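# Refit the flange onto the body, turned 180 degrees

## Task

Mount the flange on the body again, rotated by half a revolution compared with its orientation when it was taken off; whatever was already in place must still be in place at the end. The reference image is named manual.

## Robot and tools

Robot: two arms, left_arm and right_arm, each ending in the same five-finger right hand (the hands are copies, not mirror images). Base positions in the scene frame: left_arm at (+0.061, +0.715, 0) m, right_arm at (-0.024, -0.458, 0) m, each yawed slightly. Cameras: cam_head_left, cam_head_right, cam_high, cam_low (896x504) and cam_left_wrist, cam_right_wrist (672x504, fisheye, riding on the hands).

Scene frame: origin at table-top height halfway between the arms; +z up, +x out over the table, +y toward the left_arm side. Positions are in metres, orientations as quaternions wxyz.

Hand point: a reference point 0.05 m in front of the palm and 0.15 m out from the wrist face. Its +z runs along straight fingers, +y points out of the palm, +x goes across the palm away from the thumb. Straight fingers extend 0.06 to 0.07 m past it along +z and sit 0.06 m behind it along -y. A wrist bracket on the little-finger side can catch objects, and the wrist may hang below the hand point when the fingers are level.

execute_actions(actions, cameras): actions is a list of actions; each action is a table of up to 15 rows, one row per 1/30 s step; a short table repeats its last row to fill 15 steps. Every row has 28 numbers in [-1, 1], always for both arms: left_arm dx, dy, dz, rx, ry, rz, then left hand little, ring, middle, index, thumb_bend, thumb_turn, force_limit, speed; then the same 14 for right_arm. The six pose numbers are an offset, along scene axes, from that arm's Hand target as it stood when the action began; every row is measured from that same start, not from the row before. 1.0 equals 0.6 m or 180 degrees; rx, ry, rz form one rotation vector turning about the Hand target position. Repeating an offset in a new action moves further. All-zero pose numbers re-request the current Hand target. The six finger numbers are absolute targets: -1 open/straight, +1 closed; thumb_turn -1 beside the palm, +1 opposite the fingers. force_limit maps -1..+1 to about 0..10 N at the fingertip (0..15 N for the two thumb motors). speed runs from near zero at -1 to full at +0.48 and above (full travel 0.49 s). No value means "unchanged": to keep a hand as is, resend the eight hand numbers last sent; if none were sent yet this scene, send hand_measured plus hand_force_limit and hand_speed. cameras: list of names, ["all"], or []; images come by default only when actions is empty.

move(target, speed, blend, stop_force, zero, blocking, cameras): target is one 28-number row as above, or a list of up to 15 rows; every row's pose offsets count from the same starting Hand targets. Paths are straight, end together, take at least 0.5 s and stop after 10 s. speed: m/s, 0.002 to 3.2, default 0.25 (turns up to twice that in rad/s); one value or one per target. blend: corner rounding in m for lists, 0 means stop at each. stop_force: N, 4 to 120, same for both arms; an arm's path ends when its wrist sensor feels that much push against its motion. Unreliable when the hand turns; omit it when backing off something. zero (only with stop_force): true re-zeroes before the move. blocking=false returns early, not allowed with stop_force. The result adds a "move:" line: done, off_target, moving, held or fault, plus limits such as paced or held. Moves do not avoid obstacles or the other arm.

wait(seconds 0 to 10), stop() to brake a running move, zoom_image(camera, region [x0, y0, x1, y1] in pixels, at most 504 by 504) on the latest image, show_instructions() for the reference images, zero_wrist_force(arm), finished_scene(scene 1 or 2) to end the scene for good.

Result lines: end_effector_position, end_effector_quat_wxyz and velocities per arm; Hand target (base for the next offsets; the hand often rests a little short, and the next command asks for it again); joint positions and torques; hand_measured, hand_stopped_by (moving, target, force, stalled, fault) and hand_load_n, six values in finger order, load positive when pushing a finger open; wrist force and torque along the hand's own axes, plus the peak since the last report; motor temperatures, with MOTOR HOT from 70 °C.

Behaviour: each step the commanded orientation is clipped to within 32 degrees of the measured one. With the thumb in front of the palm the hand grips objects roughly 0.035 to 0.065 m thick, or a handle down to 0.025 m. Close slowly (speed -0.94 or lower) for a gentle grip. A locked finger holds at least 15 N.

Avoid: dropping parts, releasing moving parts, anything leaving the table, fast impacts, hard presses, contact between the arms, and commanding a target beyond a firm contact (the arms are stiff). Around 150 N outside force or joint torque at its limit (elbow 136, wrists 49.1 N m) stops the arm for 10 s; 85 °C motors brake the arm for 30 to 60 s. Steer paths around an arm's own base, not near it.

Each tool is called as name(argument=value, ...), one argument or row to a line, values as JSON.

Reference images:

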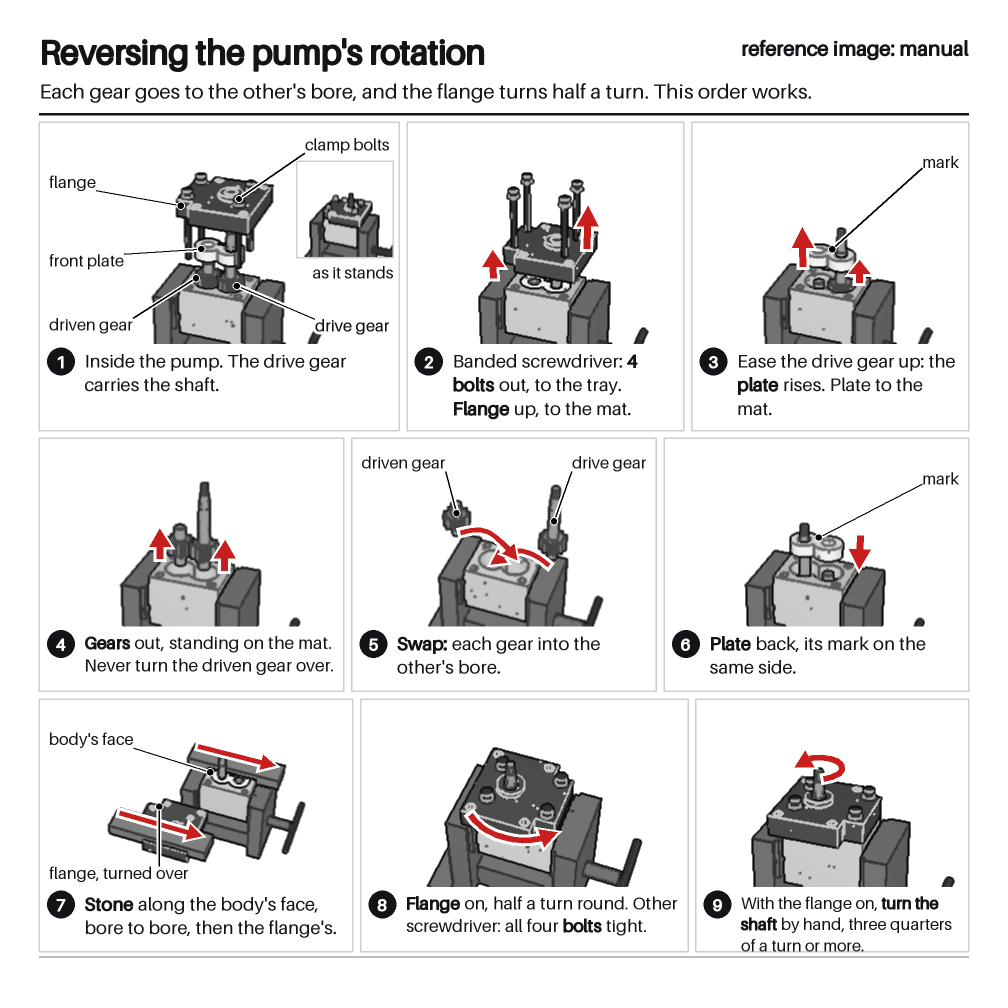

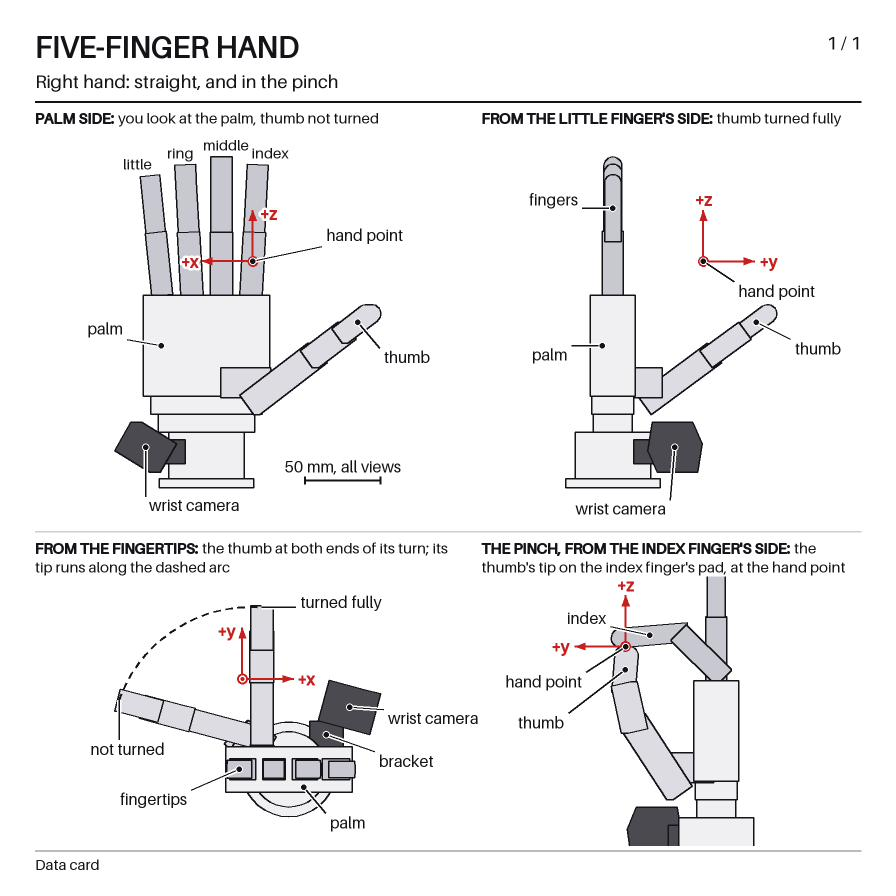

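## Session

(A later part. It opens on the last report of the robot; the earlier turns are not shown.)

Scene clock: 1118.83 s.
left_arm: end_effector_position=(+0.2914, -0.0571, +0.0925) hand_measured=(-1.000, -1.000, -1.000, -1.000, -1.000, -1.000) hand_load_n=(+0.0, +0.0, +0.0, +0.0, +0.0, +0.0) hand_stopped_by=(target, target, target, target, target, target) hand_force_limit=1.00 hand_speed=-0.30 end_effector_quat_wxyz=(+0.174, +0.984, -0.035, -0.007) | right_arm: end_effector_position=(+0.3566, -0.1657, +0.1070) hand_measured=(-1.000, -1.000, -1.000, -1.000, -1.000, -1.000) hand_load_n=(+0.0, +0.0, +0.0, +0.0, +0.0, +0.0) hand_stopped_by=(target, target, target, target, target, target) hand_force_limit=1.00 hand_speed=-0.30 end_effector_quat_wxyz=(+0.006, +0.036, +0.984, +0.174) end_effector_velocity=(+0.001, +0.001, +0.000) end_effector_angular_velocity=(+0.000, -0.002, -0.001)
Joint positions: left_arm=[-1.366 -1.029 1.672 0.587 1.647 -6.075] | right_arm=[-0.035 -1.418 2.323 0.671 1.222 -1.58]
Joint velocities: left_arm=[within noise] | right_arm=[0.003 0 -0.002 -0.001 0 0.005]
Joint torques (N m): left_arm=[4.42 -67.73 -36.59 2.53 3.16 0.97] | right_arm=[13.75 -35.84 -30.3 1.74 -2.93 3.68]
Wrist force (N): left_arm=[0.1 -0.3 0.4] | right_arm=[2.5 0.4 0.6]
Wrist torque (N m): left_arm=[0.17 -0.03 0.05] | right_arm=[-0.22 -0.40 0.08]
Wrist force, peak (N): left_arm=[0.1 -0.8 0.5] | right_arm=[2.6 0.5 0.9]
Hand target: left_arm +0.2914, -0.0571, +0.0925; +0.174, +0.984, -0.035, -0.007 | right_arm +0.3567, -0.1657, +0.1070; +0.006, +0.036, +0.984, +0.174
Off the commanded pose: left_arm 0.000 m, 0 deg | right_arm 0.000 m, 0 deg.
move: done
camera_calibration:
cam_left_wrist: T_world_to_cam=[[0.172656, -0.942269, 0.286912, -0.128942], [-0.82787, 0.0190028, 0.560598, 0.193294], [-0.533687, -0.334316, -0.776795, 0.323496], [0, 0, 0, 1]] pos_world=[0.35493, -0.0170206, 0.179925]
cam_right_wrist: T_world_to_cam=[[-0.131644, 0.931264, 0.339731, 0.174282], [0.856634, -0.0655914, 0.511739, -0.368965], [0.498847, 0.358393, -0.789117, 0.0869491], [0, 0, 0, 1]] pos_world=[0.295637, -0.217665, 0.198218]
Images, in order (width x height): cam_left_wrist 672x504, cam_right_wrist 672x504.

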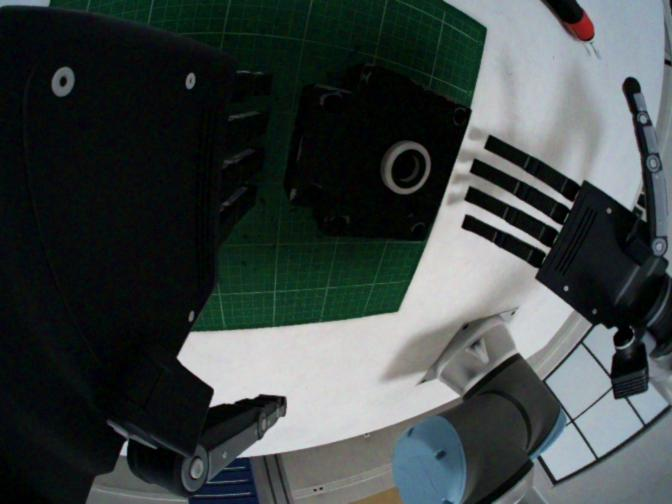

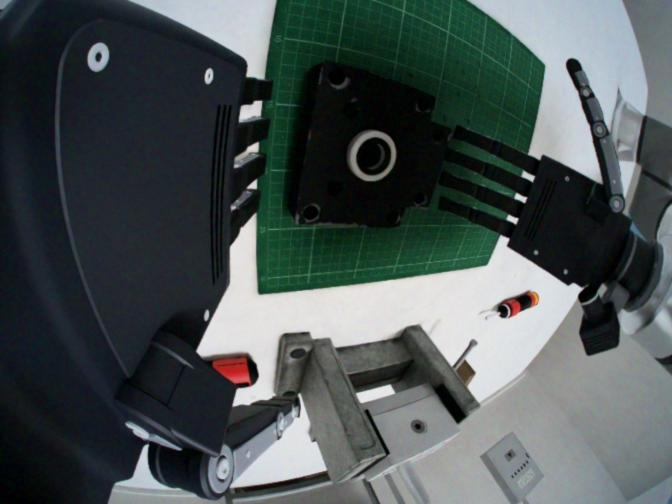

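move(
  target=[
    [0,0,-0.0008,0,0,0.0089,-1,-1,-1,-1,-1,-1,1.0,-0.3,0,0,-0.03,0,0,0.0089,-1,-1,-1,-1,-1,-1,1.0,-0.3],
    [-0.0007,-0.0263,-0.0008,0,0,0.0089,-1,-1,-1,-1,-1,-1,1.0,-0.3,0.0003,0.035,-0.03,0,0,0.0089,-1,-1,-1,-1,-1,-1,1.0,-0.3],
  ],
  speed=0.05,
)

execute_actions(
  actions=[
    [[0,0,0,0,0,0,-0.75,-0.75,-0.75,-0.75,-1,-1,-0.4,-0.85,0,0,0,0,0,0,-0.75,-0.75,-0.75,-0.75,-1,-1,-0.4,-0.85]],
    [[0,0,0,0,0,0,-0.75,-0.75,-0.75,-0.75,-1,-1,-0.4,-0.85,0,0,0,0,0,0,-0.75,-0.75,-0.75,-0.75,-1,-1,-0.4,-0.85]],
    [[0,0,0,0,0,0,-0.75,-0.75,-0.75,-0.75,-1,-1,-0.4,-0.85,0,0,0,0,0,0,-0.75,-0.75,-0.75,-0.75,-1,-1,-0.4,-0.85]],
  ],
  cameras=["cam_right_wrist","cam_left_wrist"],
)

Scene clock: 1140.33 s.
left_arm: end_effector_position=(+0.2909, -0.0729, +0.0920) hand_measured=(-1.000, -1.000, -1.000, -1.000, -1.000, -1.000) hand_load_n=(+0.0, +0.5, +0.0, +0.0, +0.0, +0.0) hand_stopped_by=(target, target, target, target, target, target) hand_force_limit=1.00 hand_speed=-0.30 end_effector_quat_wxyz=(+0.174, +0.985, -0.021, -0.004) | right_arm: end_effector_position=(+0.3570, -0.1447, +0.0890) hand_measured=(-1.000, -1.000, -1.000, -1.000, -1.000, -1.000) hand_load_n=(+0.0, +0.0, +0.0, +0.0, +0.0, +0.0) hand_stopped_by=(target, target, target, target, target, target) hand_force_limit=1.00 hand_speed=-0.30 end_effector_quat_wxyz=(+0.003, +0.022, +0.985, +0.174)
Joint positions: left_arm=[-1.376 -1.013 1.645 0.595 1.634 -6.111] | right_arm=[0.025 -1.37 2.308 0.626 1.222 -1.545]
Joint torques (N m): left_arm=[1.45 -84.24 -21.95 0.25 -2.77 0.06] | right_arm=[-11.51 -53.13 -14.25 6.23 1.97 -3.15]
Wrist force (N): left_arm=[0.0 -0.1 0.4] | right_arm=[2.0 -0.4 0.9]
Wrist torque (N m): left_arm=[0.21 -0.04 0.22] | right_arm=[-0.34 -0.35 0.15]
Wrist force, peak (N): left_arm=[0.1 -0.8 0.4] | right_arm=[2.7 0.4 1.2]
Hand target: left_arm +0.2910, -0.0729, +0.0920; +0.174, +0.985, -0.021, -0.004 | right_arm +0.3569, -0.1447, +0.0890; +0.003, +0.022, +0.985, +0.174
Off the commanded pose: left_arm 0.000 m, 0 deg | right_arm 0.000 m, 0 deg.
move: done

Scene clock: 1142.03 s.
left_arm: end_effector_position=(+0.2910, -0.0729, +0.0920) hand_measured=(-0.862, -0.920, -0.962, -0.934, -1.000, -1.000) hand_load_n=(+4.5, +9.5, +3.0, +7.0, +0.0, +0.0) hand_stopped_by=(force, force, force, force, target, target) hand_force_limit=-0.40 hand_speed=-0.85 end_effector_quat_wxyz=(+0.174, +0.985, -0.021, -0.004) | right_arm: end_effector_position=(+0.3569, -0.1447, +0.0890) hand_measured=(-0.836, -0.892, -0.934, -0.906, -1.000, -1.000) hand_load_n=(+3.0, +9.0, +5.5, +8.0, +0.0, +0.0) hand_stopped_by=(force, force, force, force, target, target) hand_force_limit=-0.40 hand_speed=-0.85 end_effector_quat_wxyz=(+0.003, +0.022, +0.985, +0.174)
Joint positions: left_arm=[-1.376 -1.013 1.645 0.595 1.634 -6.11] | right_arm=[0.025 -1.37 2.308 0.626 1.222 -1.545]
Joint torques (N m): left_arm=[4.38 -88.21 -48.88 -3.53 2.44 1.23] | right_arm=[-6.65 -62.29 -23.78 7.23 -9.24 -3.56]
Wrist force (N): left_arm=[-0.2 -14.3 2.6] | right_arm=[1.7 -19.5 4.1]
Wrist torque (N m): left_arm=[0.78 -0.13 -0.22] | right_arm=[0.81 -0.44 -0.36]
Wrist force, peak (N): left_arm=[-0.2 -14.3 2.6] | right_arm=[2.0 -20.0 4.2]
Hand target: left_arm +0.2910, -0.0729, +0.0920; +0.174, +0.985, -0.021, -0.004 | right_arm +0.3569, -0.1447, +0.0890; +0.003, +0.022, +0.985, +0.174
Off the commanded pose: left_arm 0.000 m, 0 deg | right_arm 0.000 m, 0 deg.
Step readings (end_effector_position of left_arm | right_arm):
0: (+0.2909, -0.0729, +0.0920) | (+0.3570, -0.1447, +0.0890)
1: (+0.2909, -0.0729, +0.0920) | (+0.3570, -0.1447, +0.0890)
2: (+0.2909, -0.0729, +0.0920) | (+0.3570, -0.1447, +0.0890)
4: (+0.2909, -0.0730, +0.0920) | (+0.3569, -0.1447, +0.0890)
8: (+0.2909, -0.0729, +0.0919) | (+0.3569, -0.1447, +0.0890)
15: (+0.2910, -0.0728, +0.0919) | (+0.3569, -0.1448, +0.0889)
16: (+0.2910, -0.0728, +0.0919) | (+0.3569, -0.1448, +0.0890)
17: (+0.2910, -0.0728, +0.0919) | (+0.3569, -0.1448, +0.0890)
19: (+0.2910, -0.0728, +0.0919) | (+0.3569, -0.1447, +0.0890)
23: (+0.2910, -0.0728, +0.0919) | (+0.3569, -0.1447, +0.0890)
30: (+0.2910, -0.0729, +0.0920) | (+0.3569, -0.1447, +0.0890)
31: (+0.2910, -0.0729, +0.0920) | (+0.3569, -0.1447, +0.0890)
32: (+0.2910, -0.0729, +0.0920) | (+0.3569, -0.1447, +0.0890)
34: (+0.2910, -0.0729, +0.0920) | (+0.3569, -0.1447, +0.0890)
38: (+0.2910, -0.0729, +0.0920) | (+0.3569, -0.1447, +0.0890)
45: (+0.2910, -0.0729, +0.0920) | (+0.3569, -0.1447, +0.0890)
camera_calibration:
cam_left_wrist: T_world_to_cam=[[0.198986, -0.937058, 0.286925, -0.150978], [-0.828072, -0.00418677, 0.560606, 0.191917], [-0.524119, -0.349148, -0.776785, 0.313724], [0, 0, 0, 1]] pos_world=[0.353393, -0.0311357, 0.179425]
cam_right_wrist: T_world_to_cam=[[-0.157574, 0.927261, 0.339643, 0.16951], [0.858051, -0.0416785, 0.511871, -0.355673], [0.488794, 0.372088, -0.78907, 0.0706301], [0, 0, 0, 1]] pos_world=[0.297372, -0.198284, 0.180218]
Images, in order (width x height): cam_left_wrist 672x504, cam_right_wrist 672x504.

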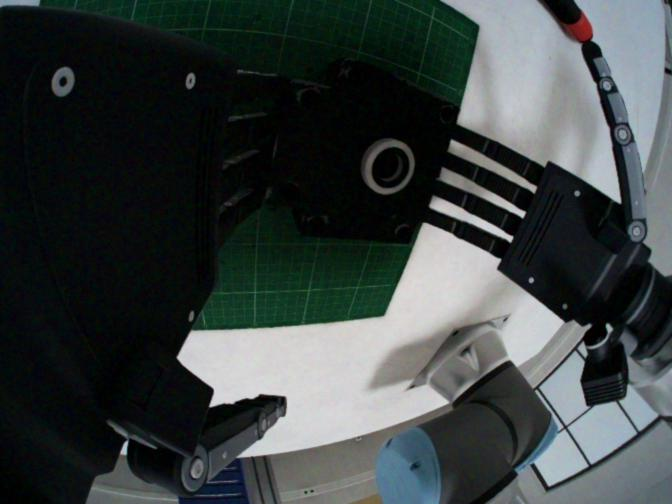

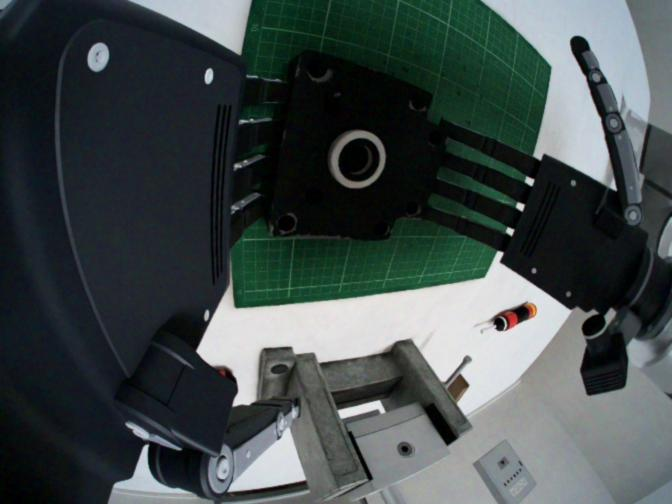

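execute_actions(
  actions=[
    [[0,0,0,0,0,0,-0.6,-0.6,-0.6,-0.6,-1,-1,0.4,-0.9,0,0,0,0,0,0,-0.6,-0.6,-0.6,-0.6,-1,-1,0.4,-0.9]],
    [[0,0,0,0,0,0,-0.6,-0.6,-0.6,-0.6,-1,-1,0.4,-0.9,0,0,0,0,0,0,-0.6,-0.6,-0.6,-0.6,-1,-1,0.4,-0.9]],
  ],
)

execute_actions(
  actions=[
    [[0,0,0,0,0,0,-0.5,-0.5,-0.5,-0.5,-1,-1,1.0,-0.9,0,0,0,0,0,0,-0.5,-0.5,-0.5,-0.5,-1,-1,1.0,-0.9]],
    [[0,0,0,0,0,0,-0.5,-0.5,-0.5,-0.5,-1,-1,1.0,-0.9,0,0,0,0,0,0,-0.5,-0.5,-0.5,-0.5,-1,-1,1.0,-0.9]],
  ],
)

Scene clock: 1147.17 s.
left_arm: end_effector_position=(+0.2910, -0.0729, +0.0920) hand_measured=(-0.856, -0.920, -0.954, -0.928, -1.000, -1.000) hand_load_n=(+8.5, +8.0, +7.0, +11.0, +0.0, -0.5) hand_stopped_by=(force, force, force, force, target, target) hand_force_limit=0.40 hand_speed=-0.90 end_effector_quat_wxyz=(+0.174, +0.985, -0.021, -0.004) | right_arm: end_effector_position=(+0.3569, -0.1447, +0.0890) hand_measured=(-0.820, -0.892, -0.928, -0.906, -1.000, -1.000) hand_load_n=(+10.0, +8.0, +8.0, +6.5, +0.0, +0.0) hand_stopped_by=(force, force, force, force, target, target) hand_force_limit=0.40 hand_speed=-0.90 end_effector_quat_wxyz=(+0.003, +0.022, +0.985, +0.174)
Joint positions: left_arm=[-1.376 -1.013 1.645 0.595 1.634 -6.11] | right_arm=[0.025 -1.37 2.308 0.626 1.222 -1.545]
Joint torques (N m): left_arm=[-1.05 -88.69 -48.09 -4.02 3.69 1.19] | right_arm=[-0.61 -65.76 -30.09 7.22 -9.67 -2.54]
Wrist force (N): left_arm=[-2.0 -20.9 0.8] | right_arm=[1.3 -25.9 4.1]
Wrist torque (N m): left_arm=[1.28 -0.16 -0.48] | right_arm=[1.10 -0.52 -0.77]
Wrist force, peak (N): left_arm=[-1.7 -21.9 1.4] | right_arm=[1.3 -26.3 4.2]
Hand target: left_arm +0.2910, -0.0729, +0.0920; +0.174, +0.985, -0.021, -0.004 | right_arm +0.3569, -0.1447, +0.0890; +0.003, +0.022, +0.985, +0.174
Off the commanded pose: left_arm 0.000 m, 0 deg | right_arm 0.000 m, 0 deg.
Step readings (end_effector_position of left_arm | right_arm):
0: (+0.2910, -0.0729, +0.0920) | (+0.3569, -0.1447, +0.0890)
1: (+0.2910, -0.0729, +0.0920) | (+0.3569, -0.1447, +0.0890)
2: (+0.2910, -0.0729, +0.0920) | (+0.3569, -0.1447, +0.0890)
4: (+0.2910, -0.0729, +0.0920) | (+0.3569, -0.1447, +0.0890)
8: (+0.2910, -0.0729, +0.0920) | (+0.3569, -0.1447, +0.0890)
15: (+0.2910, -0.0729, +0.0920) | (+0.3569, -0.1447, +0.0890)
16: (+0.2910, -0.0729, +0.0920) | (+0.3569, -0.1447, +0.0890)
17: (+0.2910, -0.0729, +0.0920) | (+0.3569, -0.1447, +0.0890)
19: (+0.2910, -0.0729, +0.0920) | (+0.3569, -0.1447, +0.0890)
23: (+0.2910, -0.0729, +0.0920) | (+0.3569, -0.1447, +0.0890)
30: (+0.2910, -0.0729, +0.0920) | (+0.3569, -0.1447, +0.0890)

Scene clock: 1148.37 s.
left_arm: end_effector_position=(+0.2910, -0.0729, +0.0920) hand_measured=(-0.850, -0.914, -0.948, -0.928, -1.000, -1.000) hand_load_n=(+13.0, +12.5, +11.0, +9.5, +0.0, +0.0) hand_stopped_by=(force, force, force, force, target, target) hand_force_limit=1.00 hand_speed=-0.90 end_effector_quat_wxyz=(+0.174, +0.985, -0.021, -0.004) | right_arm: end_effector_position=(+0.3569, -0.1447, +0.0890) hand_measured=(-0.820, -0.886, -0.922, -0.894, -1.000, -1.000) hand_load_n=(+7.5, +10.0, +9.5, +12.5, +0.0, +0.0) hand_stopped_by=(force, force, force, force, target, target) hand_force_limit=1.00 hand_speed=-0.90 end_effector_quat_wxyz=(+0.003, +0.022, +0.985, +0.174)
Joint positions: left_arm=[-1.376 -1.013 1.645 0.595 1.634 -6.11] | right_arm=[0.025 -1.37 2.308 0.626 1.222 -1.545]
Joint torques (N m): left_arm=[-4.67 -89.19 -48.5 -10.03 3.72 0.91] | right_arm=[1.57 -63.34 -27.73 7.33 -9.14 -2.42]
Wrist force (N): left_arm=[-2.8 -28.8 -2.0] | right_arm=[-0.2 -30.9 3.0]
Wrist torque (N m): left_arm=[1.85 -0.16 -0.87] | right_arm=[1.48 -0.55 -0.79]
Wrist force, peak (N): left_arm=[-2.2 -30.2 -1.8] | right_arm=[-0.6 -32.1 3.3]
Hand target: left_arm +0.2910, -0.0729, +0.0920; +0.174, +0.985, -0.021, -0.004 | right_arm +0.3569, -0.1447, +0.0890; +0.003, +0.022, +0.985, +0.174
Off the commanded pose: left_arm 0.000 m, 0 deg | right_arm 0.000 m, 0 deg.
Step readings (end_effector_position of left_arm | right_arm):
0: (+0.2910, -0.0729, +0.0920) | (+0.3569, -0.1447, +0.0890)
1: (+0.2910, -0.0729, +0.0920) | (+0.3569, -0.1447, +0.0890)
2: (+0.2910, -0.0729, +0.0920) | (+0.3569, -0.1447, +0.0890)
4: (+0.2910, -0.0729, +0.0920) | (+0.3569, -0.1447, +0.0890)
8: (+0.2910, -0.0729, +0.0920) | (+0.3569, -0.1447, +0.0890)
15: (+0.2910, -0.0729, +0.0920) | (+0.3569, -0.1447, +0.0890)
16: (+0.2910, -0.0729, +0.0920) | (+0.3569, -0.1447, +0.0890)
17: (+0.2910, -0.0729, +0.0920) | (+0.3569, -0.1447, +0.0890)
19: (+0.2910, -0.0729, +0.0920) | (+0.3569, -0.1447, +0.0890)
23: (+0.2910, -0.0729, +0.0920) | (+0.3569, -0.1447, +0.0890)
30: (+0.2910, -0.0729, +0.0920) | (+0.3569, -0.1447, +0.0890)

move(
  target=[0,0,0.006,0,0,0,-0.5,-0.5,-0.5,-0.5,-1,-1,1.0,-0.9,0,0,0.006,0,0,0,-0.5,-0.5,-0.5,-0.5,-1,-1,1.0,-0.9],
  speed=0.015,
)

move(
  target=[0,-0.0008,0,0,0,0,-0.5,-0.5,-0.5,-0.5,-1,-1,1.0,-0.9,0.0000,0.0008,0,0,0,0,-0.5,-0.5,-0.5,-0.5,-1,-1,1.0,-0.9],
  speed=0.004,
)

Scene clock: 1153.30 s.
left_arm: end_effector_position=(+0.2910, -0.0729, +0.0957) hand_measured=(-0.850, -0.914, -0.948, -0.928, -1.000, -1.000) hand_load_n=(+13.0, +13.5, +12.5, +9.5, +0.0, +0.0) hand_stopped_by=(force, force, force, force, target, target) hand_force_limit=1.00 hand_speed=-0.90 end_effector_quat_wxyz=(+0.174, +0.985, -0.021, -0.004) | right_arm: end_effector_position=(+0.3569, -0.1447, +0.0927) hand_measured=(-0.820, -0.886, -0.922, -0.894, -1.000, -1.000) hand_load_n=(+9.0, +9.0, +8.0, +11.0, +0.0, +0.0) hand_stopped_by=(force, force, force, force, target, target) hand_force_limit=1.00 hand_speed=-0.90 end_effector_quat_wxyz=(+0.003, +0.022, +0.985, +0.174)
Joint positions: left_arm=[-1.376 -1.017 1.643 0.6 1.634 -6.11] | right_arm=[0.025 -1.377 2.306 0.634 1.222 -1.545]
Joint torques (N m): left_arm=[-17.27 -87.04 -57.34 -6.08 3.9 1.2] | right_arm=[5.88 -47.56 -28.7 6.08 -9.06 -1.69]
Wrist force (N): left_arm=[-1.3 -30.1 2.1] | right_arm=[1.0 -29.2 4.0]
Wrist torque (N m): left_arm=[1.68 -0.09 -0.84] | right_arm=[1.35 -0.54 -0.76]
Wrist force, peak (N): left_arm=[-1.3 -30.1 2.1] | right_arm=[-0.3 -31.4 3.7]
Hand target: left_arm +0.2910, -0.0729, +0.0956; +0.174, +0.985, -0.021, -0.004 | right_arm +0.3569, -0.1447, +0.0926; +0.003, +0.022, +0.985, +0.174
Off the commanded pose: left_arm 0.000 m, 0 deg | right_arm 0.000 m, 0 deg.
move: done

Scene clock: 1154.00 s.
left_arm: end_effector_position=(+0.2910, -0.0734, +0.0956) hand_measured=(-0.850, -0.914, -0.948, -0.928, -1.000, -1.000) hand_load_n=(+16.5, +17.5, +15.0, +13.5, +0.0, +0.0) hand_stopped_by=(force, force, force, force, target, target) hand_force_limit=1.00 hand_speed=-0.90 end_effector_quat_wxyz=(+0.174, +0.985, -0.021, -0.004) | right_arm: end_effector_position=(+0.3569, -0.1442, +0.0926) hand_measured=(-0.820, -0.886, -0.922, -0.894, -1.000, -1.000) hand_load_n=(+11.0, +11.5, +10.5, +13.5, +0.0, +0.0) hand_stopped_by=(force, force, force, force, target, target) hand_force_limit=1.00 hand_speed=-0.90 end_effector_quat_wxyz=(+0.003, +0.022, +0.985, +0.174)
Joint positions: left_arm=[-1.376 -1.016 1.642 0.601 1.634 -6.111] | right_arm=[0.026 -1.377 2.306 0.634 1.222 -1.544]
Joint torques (N m): left_arm=[-20.9 -81.07 -65.54 -7.95 1.74 -2.29] | right_arm=[24.51 -33.31 -30.44 2.89 -9.81 4.22]
Wrist force (N): left_arm=[-1.4 -38.1 -0.9] | right_arm=[0.6 -38.2 1.1]
Wrist torque (N m): left_arm=[2.42 -0.06 -1.11] | right_arm=[1.94 -0.45 -1.17]
Wrist force, peak (N): left_arm=[-1.4 -38.7 -1.1] | right_arm=[0.6 -38.2 1.1]
Hand target: left_arm +0.2910, -0.0734, +0.0956; +0.174, +0.985, -0.021, -0.004 | right_arm +0.3569, -0.1442, +0.0926; +0.003, +0.022, +0.985, +0.174
Off the commanded pose: left_arm 0.000 m, 0 deg | right_arm 0.000 m, 0 deg.
move: done

move(
  target=[0,0,0.04,0,0,0,-0.5,-0.5,-0.5,-0.5,-1,-1,1.0,-0.9,0,0,0.04,0,0,0,-0.5,-0.5,-0.5,-0.5,-1,-1,1.0,-0.9],
  speed=0.03,
)

move(
  target=[0,0,0.04,0,0,0,-0.5,-0.5,-0.5,-0.5,-1,-1,1.0,-0.9,0,0,0.04,0,0,0,-0.5,-0.5,-0.5,-0.5,-1,-1,1.0,-0.9],
  speed=0.03,
  cameras=["cam_right_wrist"],
)

Scene clock: 1160.30 s.
left_arm: end_effector_position=(+0.2910, -0.0734, +0.1197) hand_measured=(-0.850, -0.914, -0.948, -0.928, -1.000, -1.000) hand_load_n=(+17.0, +17.5, +16.0, +14.0, +0.0, +0.0) hand_stopped_by=(force, force, force, force, target, target) hand_force_limit=1.00 hand_speed=-0.90 end_effector_quat_wxyz=(+0.174, +0.985, -0.021, -0.004) | right_arm: end_effector_position=(+0.3569, -0.1442, +0.1168) hand_measured=(-0.820, -0.886, -0.922, -0.894, -1.000, -1.000) hand_load_n=(+12.0, +12.0, +11.0, +14.5, -0.5, +0.0) hand_stopped_by=(force, force, force, force, target, target) hand_force_limit=1.00 hand_speed=-0.90 end_effector_quat_wxyz=(+0.003, +0.022, +0.985, +0.174)
Joint positions: left_arm=[-1.376 -1.038 1.628 0.637 1.634 -6.111] | right_arm=[0.026 -1.418 2.291 0.689 1.222 -1.544]
Joint torques (N m): left_arm=[-20.52 -77.06 -54.74 -13.38 -1.48 -2.14] | right_arm=[24.86 -28.92 -20.68 2.35 -13.48 -0.46]
Wrist force (N): left_arm=[-1.7 -40.1 -1.5] | right_arm=[0.3 -39.3 0.6]
Wrist torque (N m): left_arm=[2.46 0.04 -1.19] | right_arm=[2.08 -0.38 -1.22]
Wrist force, peak (N): left_arm=[-1.7 -40.1 -1.5] | right_arm=[-0.1 -39.4 0.1]
Hand target: left_arm +0.2910, -0.0734, +0.1196; +0.174, +0.985, -0.021, -0.004 | right_arm +0.3569, -0.1442, +0.1166; +0.003, +0.022, +0.985, +0.174
Off the commanded pose: left_arm 0.000 m, 0 deg | right_arm 0.000 m, 0 deg.
move: done

Scene clock: 1161.40 s.
left_arm: end_effector_position=(+0.2910, -0.0734, +0.1438) hand_measured=(-0.850, -0.914, -0.948, -0.928, -1.000, -1.000) hand_load_n=(+17.0, +18.0, +16.0, +14.0, +0.0, +0.0) hand_stopped_by=(force, force, force, force, target, target) hand_force_limit=1.00 hand_speed=-0.90 end_effector_quat_wxyz=(+0.174, +0.985, -0.021, -0.004) | right_arm: end_effector_position=(+0.3569, -0.1442, +0.1408) hand_measured=(-0.820, -0.886, -0.922, -0.894, -1.000, -1.000) hand_load_n=(+11.5, +12.0, +11.0, +14.5, -0.5, +0.0) hand_stopped_by=(force, force, force, force, target, target) hand_force_limit=1.00 hand_speed=-0.90 end_effector_quat_wxyz=(+0.003, +0.022, +0.985, +0.174)
Joint positions: left_arm=[-1.376 -1.06 1.613 0.673 1.634 -6.111] | right_arm=[0.026 -1.457 2.275 0.744 1.222 -1.544]
Joint torques (N m): left_arm=[-20.2 -78.33 -54.14 -13.54 -1.27 -1.9] | right_arm=[20.92 -29.05 -21.57 2.97 -13.29 1.75]
Wrist force (N): left_arm=[-1.5 -40.7 -1.9] | right_arm=[-0.3 -40.5 0.0]
Wrist torque (N m): left_arm=[2.58 -0.04 -1.19] | right_arm=[2.06 -0.34 -1.26]
Wrist force, peak (N): left_arm=[-2.0 -40.7 -2.6] | right_arm=[-0.3 -40.5 0.0]
Hand target: left_arm +0.2910, -0.0734, +0.1436; +0.174, +0.985, -0.021, -0.004 | right_arm +0.3569, -0.1442, +0.1406; +0.003, +0.022, +0.985, +0.174
Off the commanded pose: left_arm 0.000 m, 0 deg | right_arm 0.000 m, 0 deg.
move: done
camera_calibration:
cam_right_wrist: T_world_to_cam=[[-0.157647, 0.927264, 0.339602, 0.151534], [0.857929, -0.0416836, 0.512075, -0.382214], [0.488984, 0.372081, -0.788955, 0.111105], [0, 0, 0, 1]] pos_world=[0.297472, -0.197784, 0.231918]
Images, in order (width x height): cam_right_wrist 672x504.

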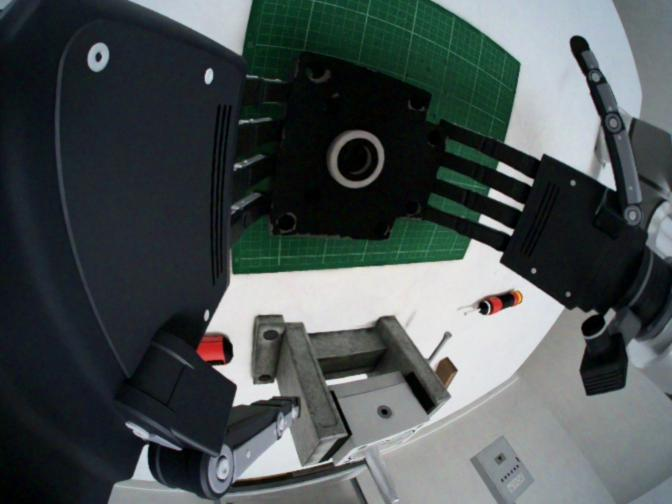

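move(
  target=[0,0,0.07,0,0,0,-0.5,-0.5,-0.5,-0.5,-1,-1,1.0,-0.9,0,0,0.07,0,0,0,-0.5,-0.5,-0.5,-0.5,-1,-1,1.0,-0.9],
  speed=0.03,
)

move(
  target=[0,0,0.07,0,0,0,-0.5,-0.5,-0.5,-0.5,-1,-1,1.0,-0.9,0,0,0.07,0,0,0,-0.5,-0.5,-0.5,-0.5,-1,-1,1.0,-0.9],
  speed=0.03,
  cameras=["cam_right_wrist"],
)

Scene clock: 1167.80 s.
left_arm: end_effector_position=(+0.2910, -0.0734, +0.1858) hand_measured=(-0.850, -0.914, -0.948, -0.928, -1.000, -1.000) hand_load_n=(+17.5, +19.0, +16.5, +15.0, -0.5, +0.0) hand_stopped_by=(force, force, force, force, target, target) hand_force_limit=1.00 hand_speed=-0.90 end_effector_quat_wxyz=(+0.174, +0.985, -0.021, -0.004) | right_arm: end_effector_position=(+0.3569, -0.1442, +0.1828) hand_measured=(-0.820, -0.886, -0.922, -0.894, -1.000, -1.000) hand_load_n=(+12.0, +12.5, +11.5, +15.0, -0.5, +0.0) hand_stopped_by=(force, force, force, force, target, target) hand_force_limit=1.00 hand_speed=-0.90 end_effector_quat_wxyz=(+0.003, +0.022, +0.985, +0.174)
Joint positions: left_arm=[-1.376 -1.094 1.583 0.738 1.634 -6.111] | right_arm=[0.026 -1.519 2.242 0.839 1.222 -1.544]
Joint torques (N m): left_arm=[-12.92 -74.74 -54.29 -14.85 0.96 -1.29] | right_arm=[22.22 -26.06 -24.16 3.35 -11.35 3.73]
Wrist force (N): left_arm=[-2.0 -42.6 -2.6] | right_arm=[-0.8 -41.5 -0.5]
Wrist torque (N m): left_arm=[2.63 -0.06 -1.26] | right_arm=[2.23 -0.38 -1.31]
Wrist force, peak (N): left_arm=[-2.0 -42.6 -2.6] | right_arm=[-0.6 -41.8 0.1]
Hand target: left_arm +0.2910, -0.0734, +0.1856; +0.174, +0.985, -0.021, -0.004 | right_arm +0.3569, -0.1442, +0.1826; +0.003, +0.022, +0.985, +0.174
Off the commanded pose: left_arm 0.000 m, 0 deg | right_arm 0.000 m, 0 deg.
move: done

Scene clock: 1169.50 s.
left_arm: end_effector_position=(+0.2910, -0.0734, +0.2278) hand_measured=(-0.850, -0.914, -0.948, -0.928, -1.000, -1.000) hand_load_n=(+18.0, +19.5, +17.5, +16.0, +0.0, +0.0) hand_stopped_by=(force, force, force, force, target, target) hand_force_limit=1.00 hand_speed=-0.90 end_effector_quat_wxyz=(+0.174, +0.985, -0.021, -0.004) | right_arm: end_effector_position=(+0.3569, -0.1442, +0.2248) hand_measured=(-0.820, -0.886, -0.922, -0.894, -1.000, -1.000) hand_load_n=(+12.0, +13.0, +12.0, +16.0, +0.0, +0.0) hand_stopped_by=(force, force, force, force, target, target) hand_force_limit=1.00 hand_speed=-0.90 end_effector_quat_wxyz=(+0.003, +0.022, +0.985, +0.174)
Joint positions: left_arm=[-1.376 -1.124 1.547 0.804 1.634 -6.111] | right_arm=[0.026 -1.573 2.203 0.932 1.222 -1.544]
Joint torques (N m): left_arm=[-11.26 -73.62 -54.39 -15.23 1.36 -1.7] | right_arm=[23.93 -27.22 -26.81 2.84 -12.98 2.9]
Wrist force (N): left_arm=[-2.7 -43.8 -3.1] | right_arm=[-0.5 -43.3 -0.9]
Wrist torque (N m): left_arm=[2.81 -0.07 -1.30] | right_arm=[2.32 -0.51 -1.36]
Wrist force, peak (N): left_arm=[-2.7 -43.8 -3.1] | right_arm=[-0.5 -43.3 -0.9]
Hand target: left_arm +0.2910, -0.0734, +0.2276; +0.174, +0.985, -0.021, -0.004 | right_arm +0.3569, -0.1442, +0.2246; +0.003, +0.022, +0.985, +0.174
Off the commanded pose: left_arm 0.000 m, 0 deg | right_arm 0.000 m, 0 deg.
move: done
camera_calibration:
cam_right_wrist: T_world_to_cam=[[-0.157567, 0.92726, 0.33965, 0.122968], [0.857943, -0.0417699, 0.512044, -0.425239], [0.488985, 0.372081, -0.788955, 0.177378], [0, 0, 0, 1]] pos_world=[0.297472, -0.197784, 0.315918]
Images, in order (width x height): cam_right_wrist 672x504.

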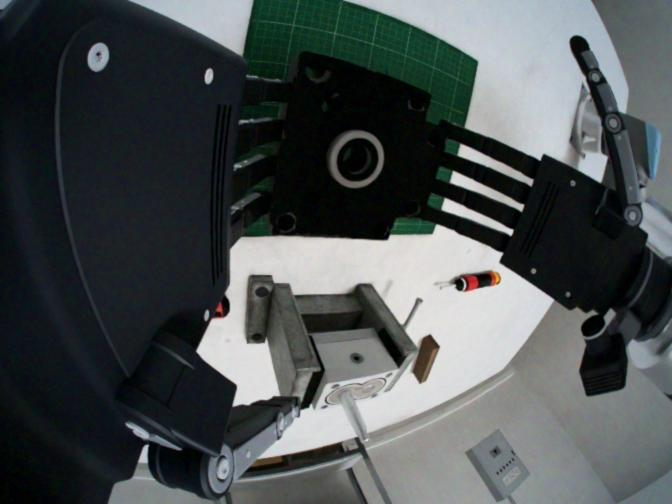

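move(
  target=[0,0.0003,0.09,0,0,0,-0.5,-0.5,-0.5,-0.5,-1,-1,1.0,-0.9,0,-0.0003,0.09,0,0,0,-0.5,-0.5,-0.5,-0.5,-1,-1,1.0,-0.9],
  speed=0.035,
)

move(
  target=[0,0,0.09,0,0,0,-0.5,-0.5,-0.5,-0.5,-1,-1,1.0,-0.9,0,0,0.09,0,0,0,-0.5,-0.5,-0.5,-0.5,-1,-1,1.0,-0.9],
  speed=0.035,
  cameras=["cam_right_wrist","cam_low"],
)

Scene clock: 1176.10 s.
left_arm: end_effector_position=(+0.2910, -0.0732, +0.2818) hand_measured=(-0.850, -0.914, -0.948, -0.928, -1.000, -1.000) hand_load_n=(+17.0, +18.5, +16.5, +15.5, +0.0, +0.0) hand_stopped_by=(force, force, force, force, target, target) hand_force_limit=1.00 hand_speed=-0.90 end_effector_quat_wxyz=(+0.174, +0.985, -0.021, -0.004) | right_arm: end_effector_position=(+0.3569, -0.1444, +0.2788) hand_measured=(-0.820, -0.886, -0.922, -0.894, -1.000, -1.000) hand_load_n=(+11.5, +12.5, +11.5, +15.5, +0.0, +0.0) hand_stopped_by=(force, force, force, force, target, target) hand_force_limit=1.00 hand_speed=-0.90 end_effector_quat_wxyz=(+0.003, +0.022, +0.985, +0.174)
Joint positions: left_arm=[-1.376 -1.157 1.494 0.89 1.634 -6.111] | right_arm=[0.026 -1.631 2.147 1.047 1.222 -1.544]
Joint torques (N m): left_arm=[-5.14 -69.71 -54.76 -14.39 4.55 1.13] | right_arm=[4.21 -21.2 -31.31 3.53 -13.9 -3.44]
Wrist force (N): left_arm=[-3.2 -42.3 -2.0] | right_arm=[-1.0 -41.6 -0.3]
Wrist torque (N m): left_arm=[2.60 -0.12 -1.26] | right_arm=[2.19 -0.57 -1.24]
Wrist force, peak (N): left_arm=[-2.5 -44.1 -3.3] | right_arm=[-0.7 -43.6 -0.8]
Hand target: left_arm +0.2910, -0.0732, +0.2816; +0.174, +0.985, -0.021, -0.004 | right_arm +0.3569, -0.1444, +0.2786; +0.003, +0.022, +0.985, +0.174
Off the commanded pose: left_arm 0.000 m, 0 deg | right_arm 0.000 m, 0 deg.
move: done

Scene clock: 1177.93 s.
left_arm: end_effector_position=(+0.2910, -0.0732, +0.3358) hand_measured=(-0.850, -0.914, -0.948, -0.928, -1.000, -1.000) hand_load_n=(+18.0, +19.5, +17.5, +16.5, +0.0, +0.0) hand_stopped_by=(force, force, force, force, target, target) hand_force_limit=1.00 hand_speed=-0.90 end_effector_quat_wxyz=(+0.174, +0.985, -0.021, -0.004) | right_arm: end_effector_position=(+0.3569, -0.1444, +0.3328) hand_measured=(-0.820, -0.886, -0.922, -0.894, -1.000, -1.000) hand_load_n=(+12.5, +12.5, +12.0, +16.5, +0.0, +0.0) hand_stopped_by=(force, force, force, force, target, target) hand_force_limit=1.00 hand_speed=-0.90 end_effector_quat_wxyz=(+0.003, +0.022, +0.985, +0.174)
Joint positions: left_arm=[-1.376 -1.183 1.432 0.977 1.634 -6.111] | right_arm=[0.026 -1.677 2.083 1.157 1.222 -1.544]
Joint torques (N m): left_arm=[-5.03 -65.29 -54.39 -14.96 3.54 0.57] | right_arm=[19.06 -22.01 -32.46 3.88 -14.73 1.58]
Wrist force (N): left_arm=[-3.7 -44.3 -3.1] | right_arm=[-1.7 -43.7 -1.0]
Wrist torque (N m): left_arm=[2.78 -0.13 -1.36] | right_arm=[2.28 -0.56 -1.32]
Wrist force, peak (N): left_arm=[-3.7 -44.3 -3.1] | right_arm=[-1.7 -43.7 -1.0]
Hand target: left_arm +0.2910, -0.0732, +0.3356; +0.174, +0.985, -0.021, -0.004 | right_arm +0.3569, -0.1444, +0.3326; +0.003, +0.022, +0.985, +0.174
Off the commanded pose: left_arm 0.000 m, 0 deg | right_arm 0.000 m, 0 deg.
move: done
camera_calibration:
cam_right_wrist: T_world_to_cam=[[-0.157647, 0.927264, 0.339602, 0.0865002], [0.857929, -0.0416836, 0.512075, -0.480455], [0.488984, 0.372081, -0.788955, 0.262708], [0, 0, 0, 1]] pos_world=[0.297372, -0.197984, 0.423918]
Images, in order (width x height): cam_low 896x504, cam_right_wrist 672x504.

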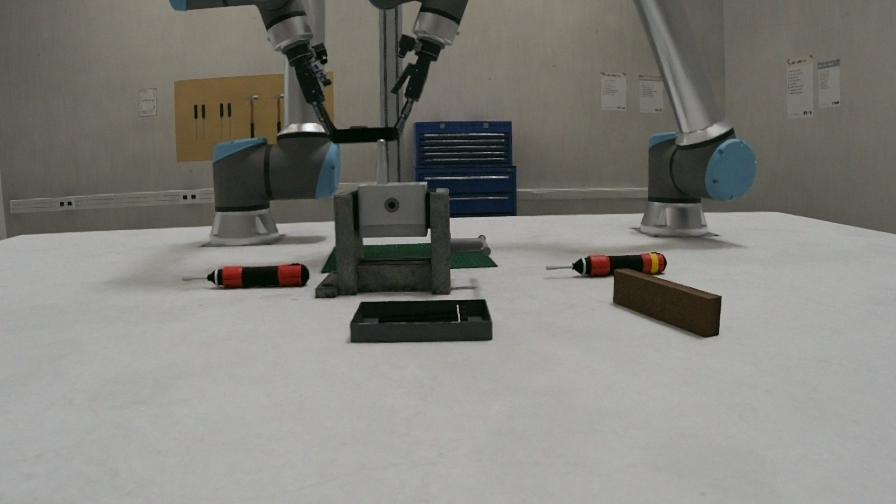

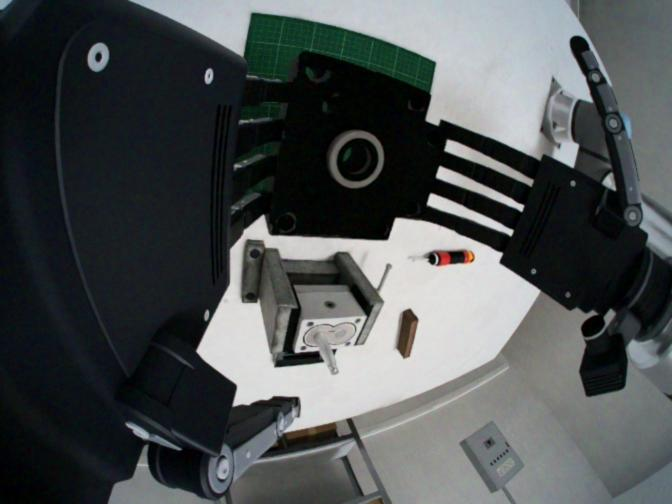

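zoom_image(
  camera="cam_right_wrist",
  region=[240, 230, 400, 390],
)

zoom_image(
  camera="cam_low",
  region=[300, 100, 480, 280],
)

Scaled by 3.150 from the camera's 672x504 image, which has a finer 960x720 frame.

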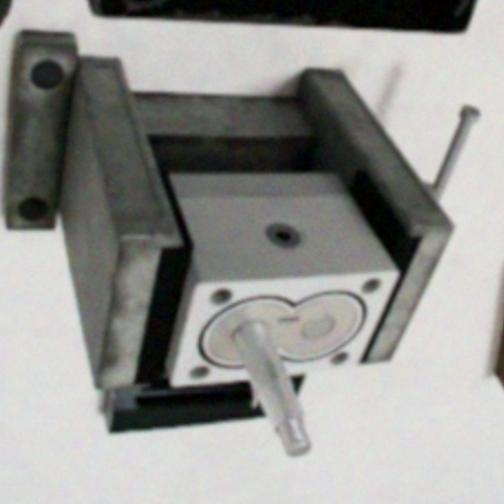

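Scaled by 2.800.

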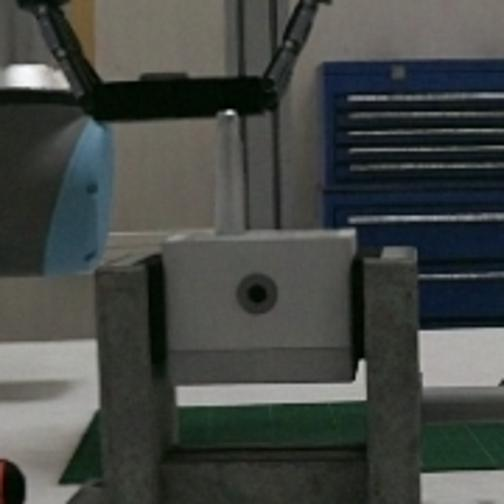

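move(
  target=[0,0.0003,0.05,0,0,0,-0.5,-0.5,-0.5,-0.5,-1,-1,1.0,-0.9,0,-0.0003,0.05,0,0,0,-0.5,-0.5,-0.5,-0.5,-1,-1,1.0,-0.9],
  speed=0.035,
)

move(
  target=[0.08,0,0,0,0,0,-0.5,-0.5,-0.5,-0.5,-1,-1,1.0,-0.9,0.08,0,0,0,0,0,-0.5,-0.5,-0.5,-0.5,-1,-1,1.0,-0.9],
  speed=0.035,
)

Scene clock: 1245.87 s.
left_arm: end_effector_position=(+0.2910, -0.0730, +0.3658) hand_measured=(-0.850, -0.914, -0.948, -0.928, -1.000, -1.000) hand_load_n=(+16.5, +18.0, +16.5, +15.5, +0.0, +0.0) hand_stopped_by=(force, force, force, force, target, target) hand_force_limit=1.00 hand_speed=-0.90 end_effector_quat_wxyz=(+0.174, +0.985, -0.021, -0.004) | right_arm: end_effector_position=(+0.3569, -0.1446, +0.3628) hand_measured=(-0.820, -0.886, -0.922, -0.894, -1.000, -1.000) hand_load_n=(+11.5, +12.0, +11.0, +15.5, +0.0, +0.0) hand_stopped_by=(force, force, force, force, target, target) hand_force_limit=1.00 hand_speed=-0.90 end_effector_quat_wxyz=(+0.003, +0.022, +0.985, +0.174)
Joint positions: left_arm=[-1.376 -1.194 1.395 1.027 1.634 -6.111] | right_arm=[0.025 -1.697 2.044 1.216 1.222 -1.545]
Joint torques (N m): left_arm=[0.09 -66.94 -52.04 -14.04 2.79 1.44] | right_arm=[4.14 -20.69 -33.64 3.74 -12.19 -3.5]
Wrist force (N): left_arm=[-3.3 -41.4 -1.8] | right_arm=[-1.3 -40.4 -0.6]
Wrist torque (N m): left_arm=[2.54 -0.24 -1.24] | right_arm=[2.19 -0.67 -1.14]
Wrist force, peak (N): left_arm=[-3.4 -44.5 -2.9] | right_arm=[-1.5 -44.0 -0.4]
Hand target: left_arm +0.2910, -0.0730, +0.3656; +0.174, +0.985, -0.021, -0.004 | right_arm +0.3569, -0.1446, +0.3626; +0.003, +0.022, +0.985, +0.174
Off the commanded pose: left_arm 0.000 m, 0 deg | right_arm 0.000 m, 0 deg.
move: done

Scene clock: 1247.50 s.
left_arm: end_effector_position=(+0.3391, -0.0731, +0.3656) hand_measured=(-0.850, -0.914, -0.948, -0.928, -1.000, -1.000) hand_load_n=(+17.0, +18.5, +17.0, +16.0, +0.0, +0.0) hand_stopped_by=(force, force, force, force, target, target) hand_force_limit=1.00 hand_speed=-0.90 end_effector_quat_wxyz=(+0.174, +0.985, -0.021, -0.004) end_effector_velocity=(-0.004, +0.000, +0.000) end_effector_angular_velocity=(+0.002, +0.001, -0.001) | right_arm: end_effector_position=(+0.4050, -0.1446, +0.3626) hand_measured=(-0.820, -0.886, -0.922, -0.894, -1.000, -1.000) hand_load_n=(+11.5, +12.0, +11.5, +16.0, +0.0, +0.0) hand_stopped_by=(force, force, force, force, target, target) hand_force_limit=1.00 hand_speed=-0.90 end_effector_quat_wxyz=(+0.003, +0.022, +0.985, +0.174)
Joint positions: left_arm=[-1.307 -1.16 1.347 1.045 1.657 -6.045] | right_arm=[0.028 -1.615 1.97 1.207 1.222 -1.542]
Joint velocities: left_arm=[-0.005 -0.001 0.002 0.001 -0.001 -0.004] | right_arm=[within noise]
Joint torques (N m): left_arm=[-25.22 -85.84 -53.25 -11.45 2.49 -1.84] | right_arm=[30.28 -57.79 -31.81 4.69 -11.55 4]
Wrist force (N): left_arm=[-3.8 -42.8 -2.0] | right_arm=[-1.6 -42.0 -0.4]
Wrist torque (N m): left_arm=[2.64 -0.20 -1.45] | right_arm=[2.25 -0.64 -1.32]
Wrist force, peak (N): left_arm=[-3.8 -42.8 -2.0] | right_arm=[-1.6 -42.0 -0.4]
Hand target: left_arm +0.3390, -0.0730, +0.3656; +0.174, +0.985, -0.021, -0.004 | right_arm +0.4049, -0.1446, +0.3626; +0.003, +0.022, +0.985, +0.174
Off the commanded pose: left_arm 0.000 m, 0 deg | right_arm 0.000 m, 0 deg.
move: done

move(
  target=[0.08,0.0003,0,0,0,0,-0.5,-0.5,-0.5,-0.5,-1,-1,1.0,-0.9,0.08,0,0,0,0,0,-0.5,-0.5,-0.5,-0.5,-1,-1,1.0,-0.9],
  speed=0.04,
)

move(
  target=[0.08,0.0003,0,0,0,0,-0.5,-0.5,-0.5,-0.5,-1,-1,1.0,-0.9,0.08,0,0,0,0,0,-0.5,-0.5,-0.5,-0.5,-1,-1,1.0,-0.9],
  speed=0.04,
  cameras=["cam_right_wrist"],
)

Scene clock: 1253.87 s.
left_arm: end_effector_position=(+0.3871, -0.0729, +0.3656) hand_measured=(-0.850, -0.914, -0.948, -0.928, -1.000, -1.000) hand_load_n=(+16.5, +18.5, +17.0, +16.0, -0.5, +0.0) hand_stopped_by=(force, force, force, force, target, target) hand_force_limit=1.00 hand_speed=-0.90 end_effector_quat_wxyz=(+0.174, +0.985, -0.021, -0.004) | right_arm: end_effector_position=(+0.4530, -0.1446, +0.3626) hand_measured=(-0.820, -0.886, -0.922, -0.894, -1.000, -1.000) hand_load_n=(+11.5, +12.0, +11.5, +16.0, +0.0, +0.0) hand_stopped_by=(force, force, force, force, target, target) hand_force_limit=1.00 hand_speed=-0.90 end_effector_quat_wxyz=(+0.003, +0.022, +0.985, +0.174) end_effector_velocity=(-0.003, +0.001, +0.000) end_effector_angular_velocity=(+0.001, +0.001, +0.001)
Joint positions: left_arm=[-1.241 -1.121 1.292 1.067 1.679 -5.982] | right_arm=[0.03 -1.536 1.891 1.206 1.222 -1.54]
Joint velocities: left_arm=[within noise] | right_arm=[0.001 -0.004 0.005 0 -0.001 0]
Joint torques (N m): left_arm=[-24.63 -89.83 -48.87 -11.57 3.13 -1.84] | right_arm=[32.66 -69.08 -31.51 9 -11.51 4.14]
Wrist force (N): left_arm=[-4.0 -41.6 -2.6] | right_arm=[-1.9 -41.5 -0.1]
Wrist torque (N m): left_arm=[2.66 -0.18 -1.43] | right_arm=[2.14 -0.60 -1.31]
Wrist force, peak (N): left_arm=[-3.4 -43.0 -2.6] | right_arm=[-1.8 -42.3 -0.9]
Hand target: left_arm +0.3870, -0.0729, +0.3656; +0.174, +0.985, -0.021, -0.004 | right_arm +0.4529, -0.1446, +0.3626; +0.003, +0.022, +0.985, +0.174
Off the commanded pose: left_arm 0.000 m, 0 deg | right_arm 0.000 m, 0 deg.
move: done

Scene clock: 1255.37 s.
left_arm: end_effector_position=(+0.4350, -0.0727, +0.3656) hand_measured=(-0.850, -0.914, -0.948, -0.928, -1.000, -1.000) hand_load_n=(+16.0, +18.0, +16.5, +15.5, +0.0, +0.0) hand_stopped_by=(force, force, force, force, target, target) hand_force_limit=1.00 hand_speed=-0.90 end_effector_quat_wxyz=(+0.174, +0.985, -0.021, -0.004) | right_arm: end_effector_position=(+0.5010, -0.1446, +0.3626) hand_measured=(-0.820, -0.886, -0.922, -0.894, -1.000, -1.000) hand_load_n=(+11.0, +12.0, +11.5, +15.5, +0.0, +0.0) hand_stopped_by=(force, force, force, force, target, target) hand_force_limit=1.00 hand_speed=-0.90 end_effector_quat_wxyz=(+0.003, +0.022, +0.985, +0.174)
Joint positions: left_arm=[-1.178 -1.078 1.229 1.094 1.699 -5.922] | right_arm=[0.032 -1.459 1.808 1.212 1.222 -1.538]
Joint torques (N m): left_arm=[-24.93 -91.94 -51.1 -12.25 3.3 -1.84] | right_arm=[32.87 -74.31 -33.33 7.87 -10.83 4.06]
Wrist force (N): left_arm=[-3.9 -39.9 -1.8] | right_arm=[-1.7 -40.1 0.3]
Wrist torque (N m): left_arm=[2.55 -0.30 -1.37] | right_arm=[2.00 -0.77 -1.22]
Wrist force, peak (N): left_arm=[-4.4 -41.4 -2.4] | right_arm=[-0.7 -41.4 -0.3]
Hand target: left_arm +0.4350, -0.0727, +0.3656; +0.174, +0.985, -0.021, -0.004 | right_arm +0.5009, -0.1446, +0.3626; +0.003, +0.022, +0.985, +0.174
Off the commanded pose: left_arm 0.000 m, 0 deg | right_arm 0.000 m, 0 deg.
move: done
camera_calibration:
cam_right_wrist: T_world_to_cam=[[-0.15746, 0.927249, 0.339729, 0.0991054], [0.858115, -0.0417791, 0.511756, -0.619358], [0.488719, 0.372107, -0.789107, 0.216101], [0, 0, 0, 1]] pos_world=[0.441472, -0.198184, 0.453818]
Images, in order (width x height): cam_right_wrist 672x504.

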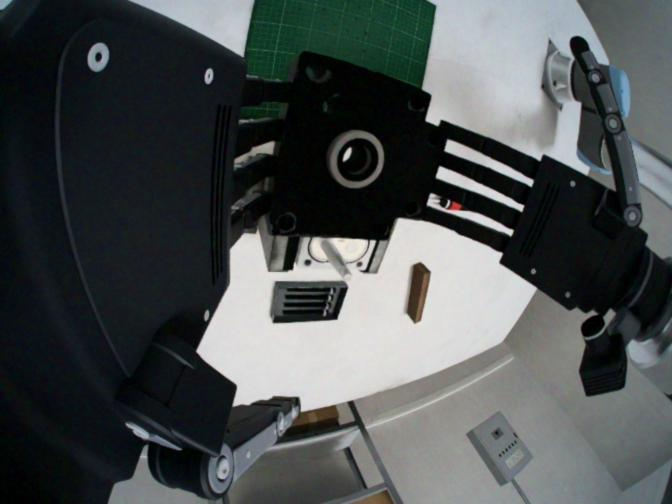

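zoom_image(
  camera="cam_right_wrist",
  region=[270, 110, 410, 290],
)

Scaled by 2.800 from the camera's 672x504 image, which has a finer 960x720 frame.

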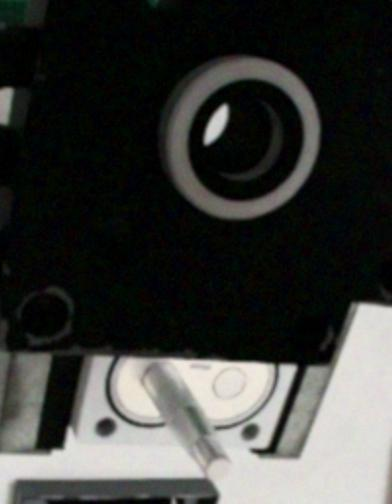

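move(
  target=[0.12,0.045,0,0,0,0,-0.5,-0.5,-0.5,-0.5,-1,-1,1.0,-0.9,0.12,0.045,0,0,0,0,-0.5,-0.5,-0.5,-0.5,-1,-1,1.0,-0.9],
  speed=0.04,
)

move(
  target=[0.0055,0.0032,0,0,0,-0.0194,-0.5,-0.5,-0.5,-0.5,-1,-1,1.0,-0.9,-0.0025,-0.0033,0,0,0,-0.0194,-0.5,-0.5,-0.5,-0.5,-1,-1,1.0,-0.9],
  speed=0.02,
  cameras=["cam_right_wrist","cam_left_wrist"],
)

Scene clock: 1280.90 s.
left_arm: end_effector_position=(+0.5071, -0.0457, +0.3656) hand_measured=(-0.850, -0.914, -0.948, -0.928, -1.000, -1.000) hand_load_n=(+16.5, +18.5, +17.5, +17.5, +0.0, +0.0) hand_stopped_by=(force, force, force, force, target, target) hand_force_limit=1.00 hand_speed=-0.90 end_effector_quat_wxyz=(+0.174, +0.985, -0.021, -0.004) | right_arm: end_effector_position=(+0.5729, -0.1175, +0.3626) hand_measured=(-0.820, -0.886, -0.922, -0.894, -1.000, -1.000) hand_load_n=(+11.0, +12.5, +12.0, +16.5, +0.0, +0.0) hand_stopped_by=(force, force, force, force, target, target) hand_force_limit=1.00 hand_speed=-0.90 end_effector_quat_wxyz=(+0.003, +0.023, +0.985, +0.174)
Joint positions: left_arm=[-1.076 -1.041 1.176 1.125 1.732 -5.824] | right_arm=[0.082 -1.334 1.654 1.223 1.223 -1.485]
Joint torques (N m): left_arm=[-28.8 -96.38 -50.89 -11.15 5.11 -2.04] | right_arm=[16.49 -87.65 -33.62 6.87 -11.4 -1.38]
Wrist force (N): left_arm=[-4.6 -43.3 -2.2] | right_arm=[-2.5 -42.3 -0.1]
Wrist torque (N m): left_arm=[2.66 -0.29 -1.51] | right_arm=[2.27 -0.80 -1.29]
Wrist force, peak (N): left_arm=[-4.6 -43.3 -2.2] | right_arm=[-2.5 -42.3 -0.1]
Hand target: left_arm +0.5070, -0.0457, +0.3656; +0.174, +0.985, -0.021, -0.004 | right_arm +0.5729, -0.1176, +0.3626; +0.003, +0.022, +0.985, +0.174
Off the commanded pose: left_arm 0.000 m, 0 deg | right_arm 0.000 m, 0 deg.
move: done

Scene clock: 1282.67 s.
left_arm: end_effector_position=(+0.5103, -0.0438, +0.3656) hand_measured=(-0.850, -0.914, -0.948, -0.928, -1.000, -1.000) hand_load_n=(+15.5, +18.0, +17.0, +17.5, -0.5, +0.0) hand_stopped_by=(force, force, force, force, target, target) hand_force_limit=1.00 hand_speed=-0.90 end_effector_quat_wxyz=(+0.173, +0.983, -0.051, -0.009) | right_arm: end_effector_position=(+0.5714, -0.1196, +0.3626) hand_measured=(-0.820, -0.886, -0.922, -0.894, -1.000, -1.000) hand_load_n=(+10.0, +12.0, +12.0, +17.5, +0.0, +0.0) hand_stopped_by=(force, force, force, force, target, target) hand_force_limit=1.00 hand_speed=-0.90 end_effector_quat_wxyz=(+0.009, +0.053, +0.983, +0.173)
Joint positions: left_arm=[-1.062 -1.026 1.154 1.143 1.754 -5.752] | right_arm=[0.083 -1.351 1.671 1.2 1.225 -1.418]
Joint torques (N m): left_arm=[-22.17 -91.16 -56.68 -9.3 5.64 -1.61] | right_arm=[37.5 -72.31 -41.78 5.14 -10.95 -2.86]
Wrist force (N): left_arm=[-5.3 -41.7 -2.0] | right_arm=[-3.3 -41.6 -0.5]
Wrist torque (N m): left_arm=[2.66 -0.46 -1.48] | right_arm=[2.16 -0.87 -1.27]
Wrist force, peak (N): left_arm=[-4.8 -43.2 -2.3] | right_arm=[-2.6 -42.7 -0.7]
Hand target: left_arm +0.5103, -0.0438, +0.3656; +0.173, +0.983, -0.051, -0.009 | right_arm +0.5714, -0.1196, +0.3626; +0.009, +0.052, +0.983, +0.173
Off the commanded pose: left_arm 0.000 m, 0 deg | right_arm 0.000 m, 0 deg.
move: done
camera_calibration:
cam_left_wrist: T_world_to_cam=[[0.141363, -0.947474, 0.286898, -0.216868], [-0.826733, 0.0464262, 0.560676, 0.221774], [-0.544546, -0.316446, -0.776744, 0.663217], [0, 0, 0, 1]] pos_world=[0.575157, -0.00590055, 0.453025]
cam_right_wrist: T_world_to_cam=[[-0.100414, 0.935175, 0.339653, 0.0554002], [0.853862, -0.0942365, 0.511897, -0.682698], [0.510721, 0.341419, -0.789048, 0.156092], [0, 0, 0, 1]] pos_world=[0.508774, -0.169437, 0.453818]
Images, in order (width x height): cam_left_wrist 672x504, cam_right_wrist 672x504.

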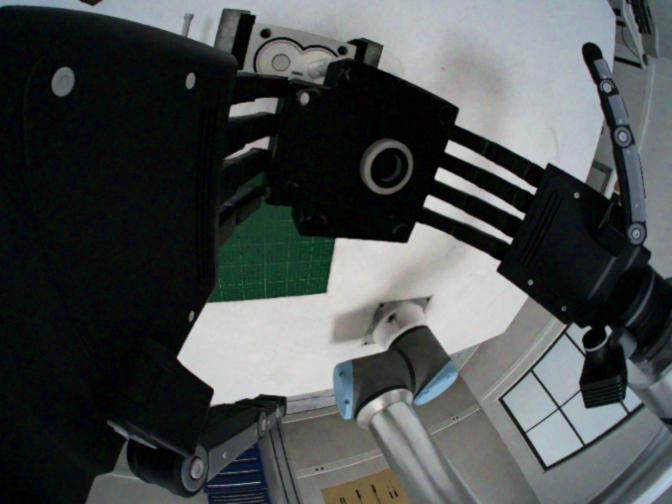

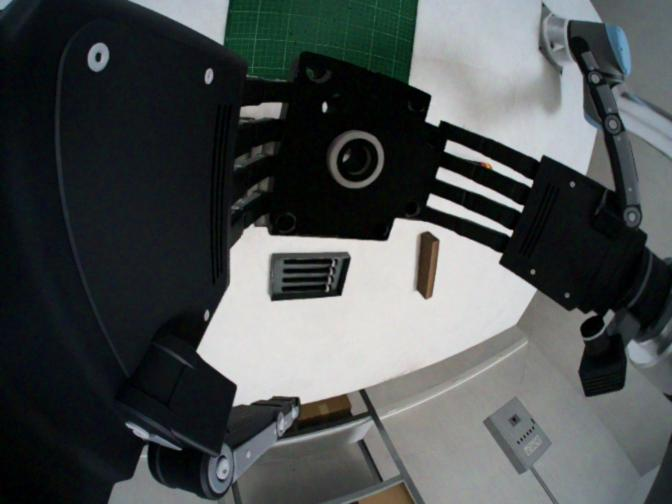

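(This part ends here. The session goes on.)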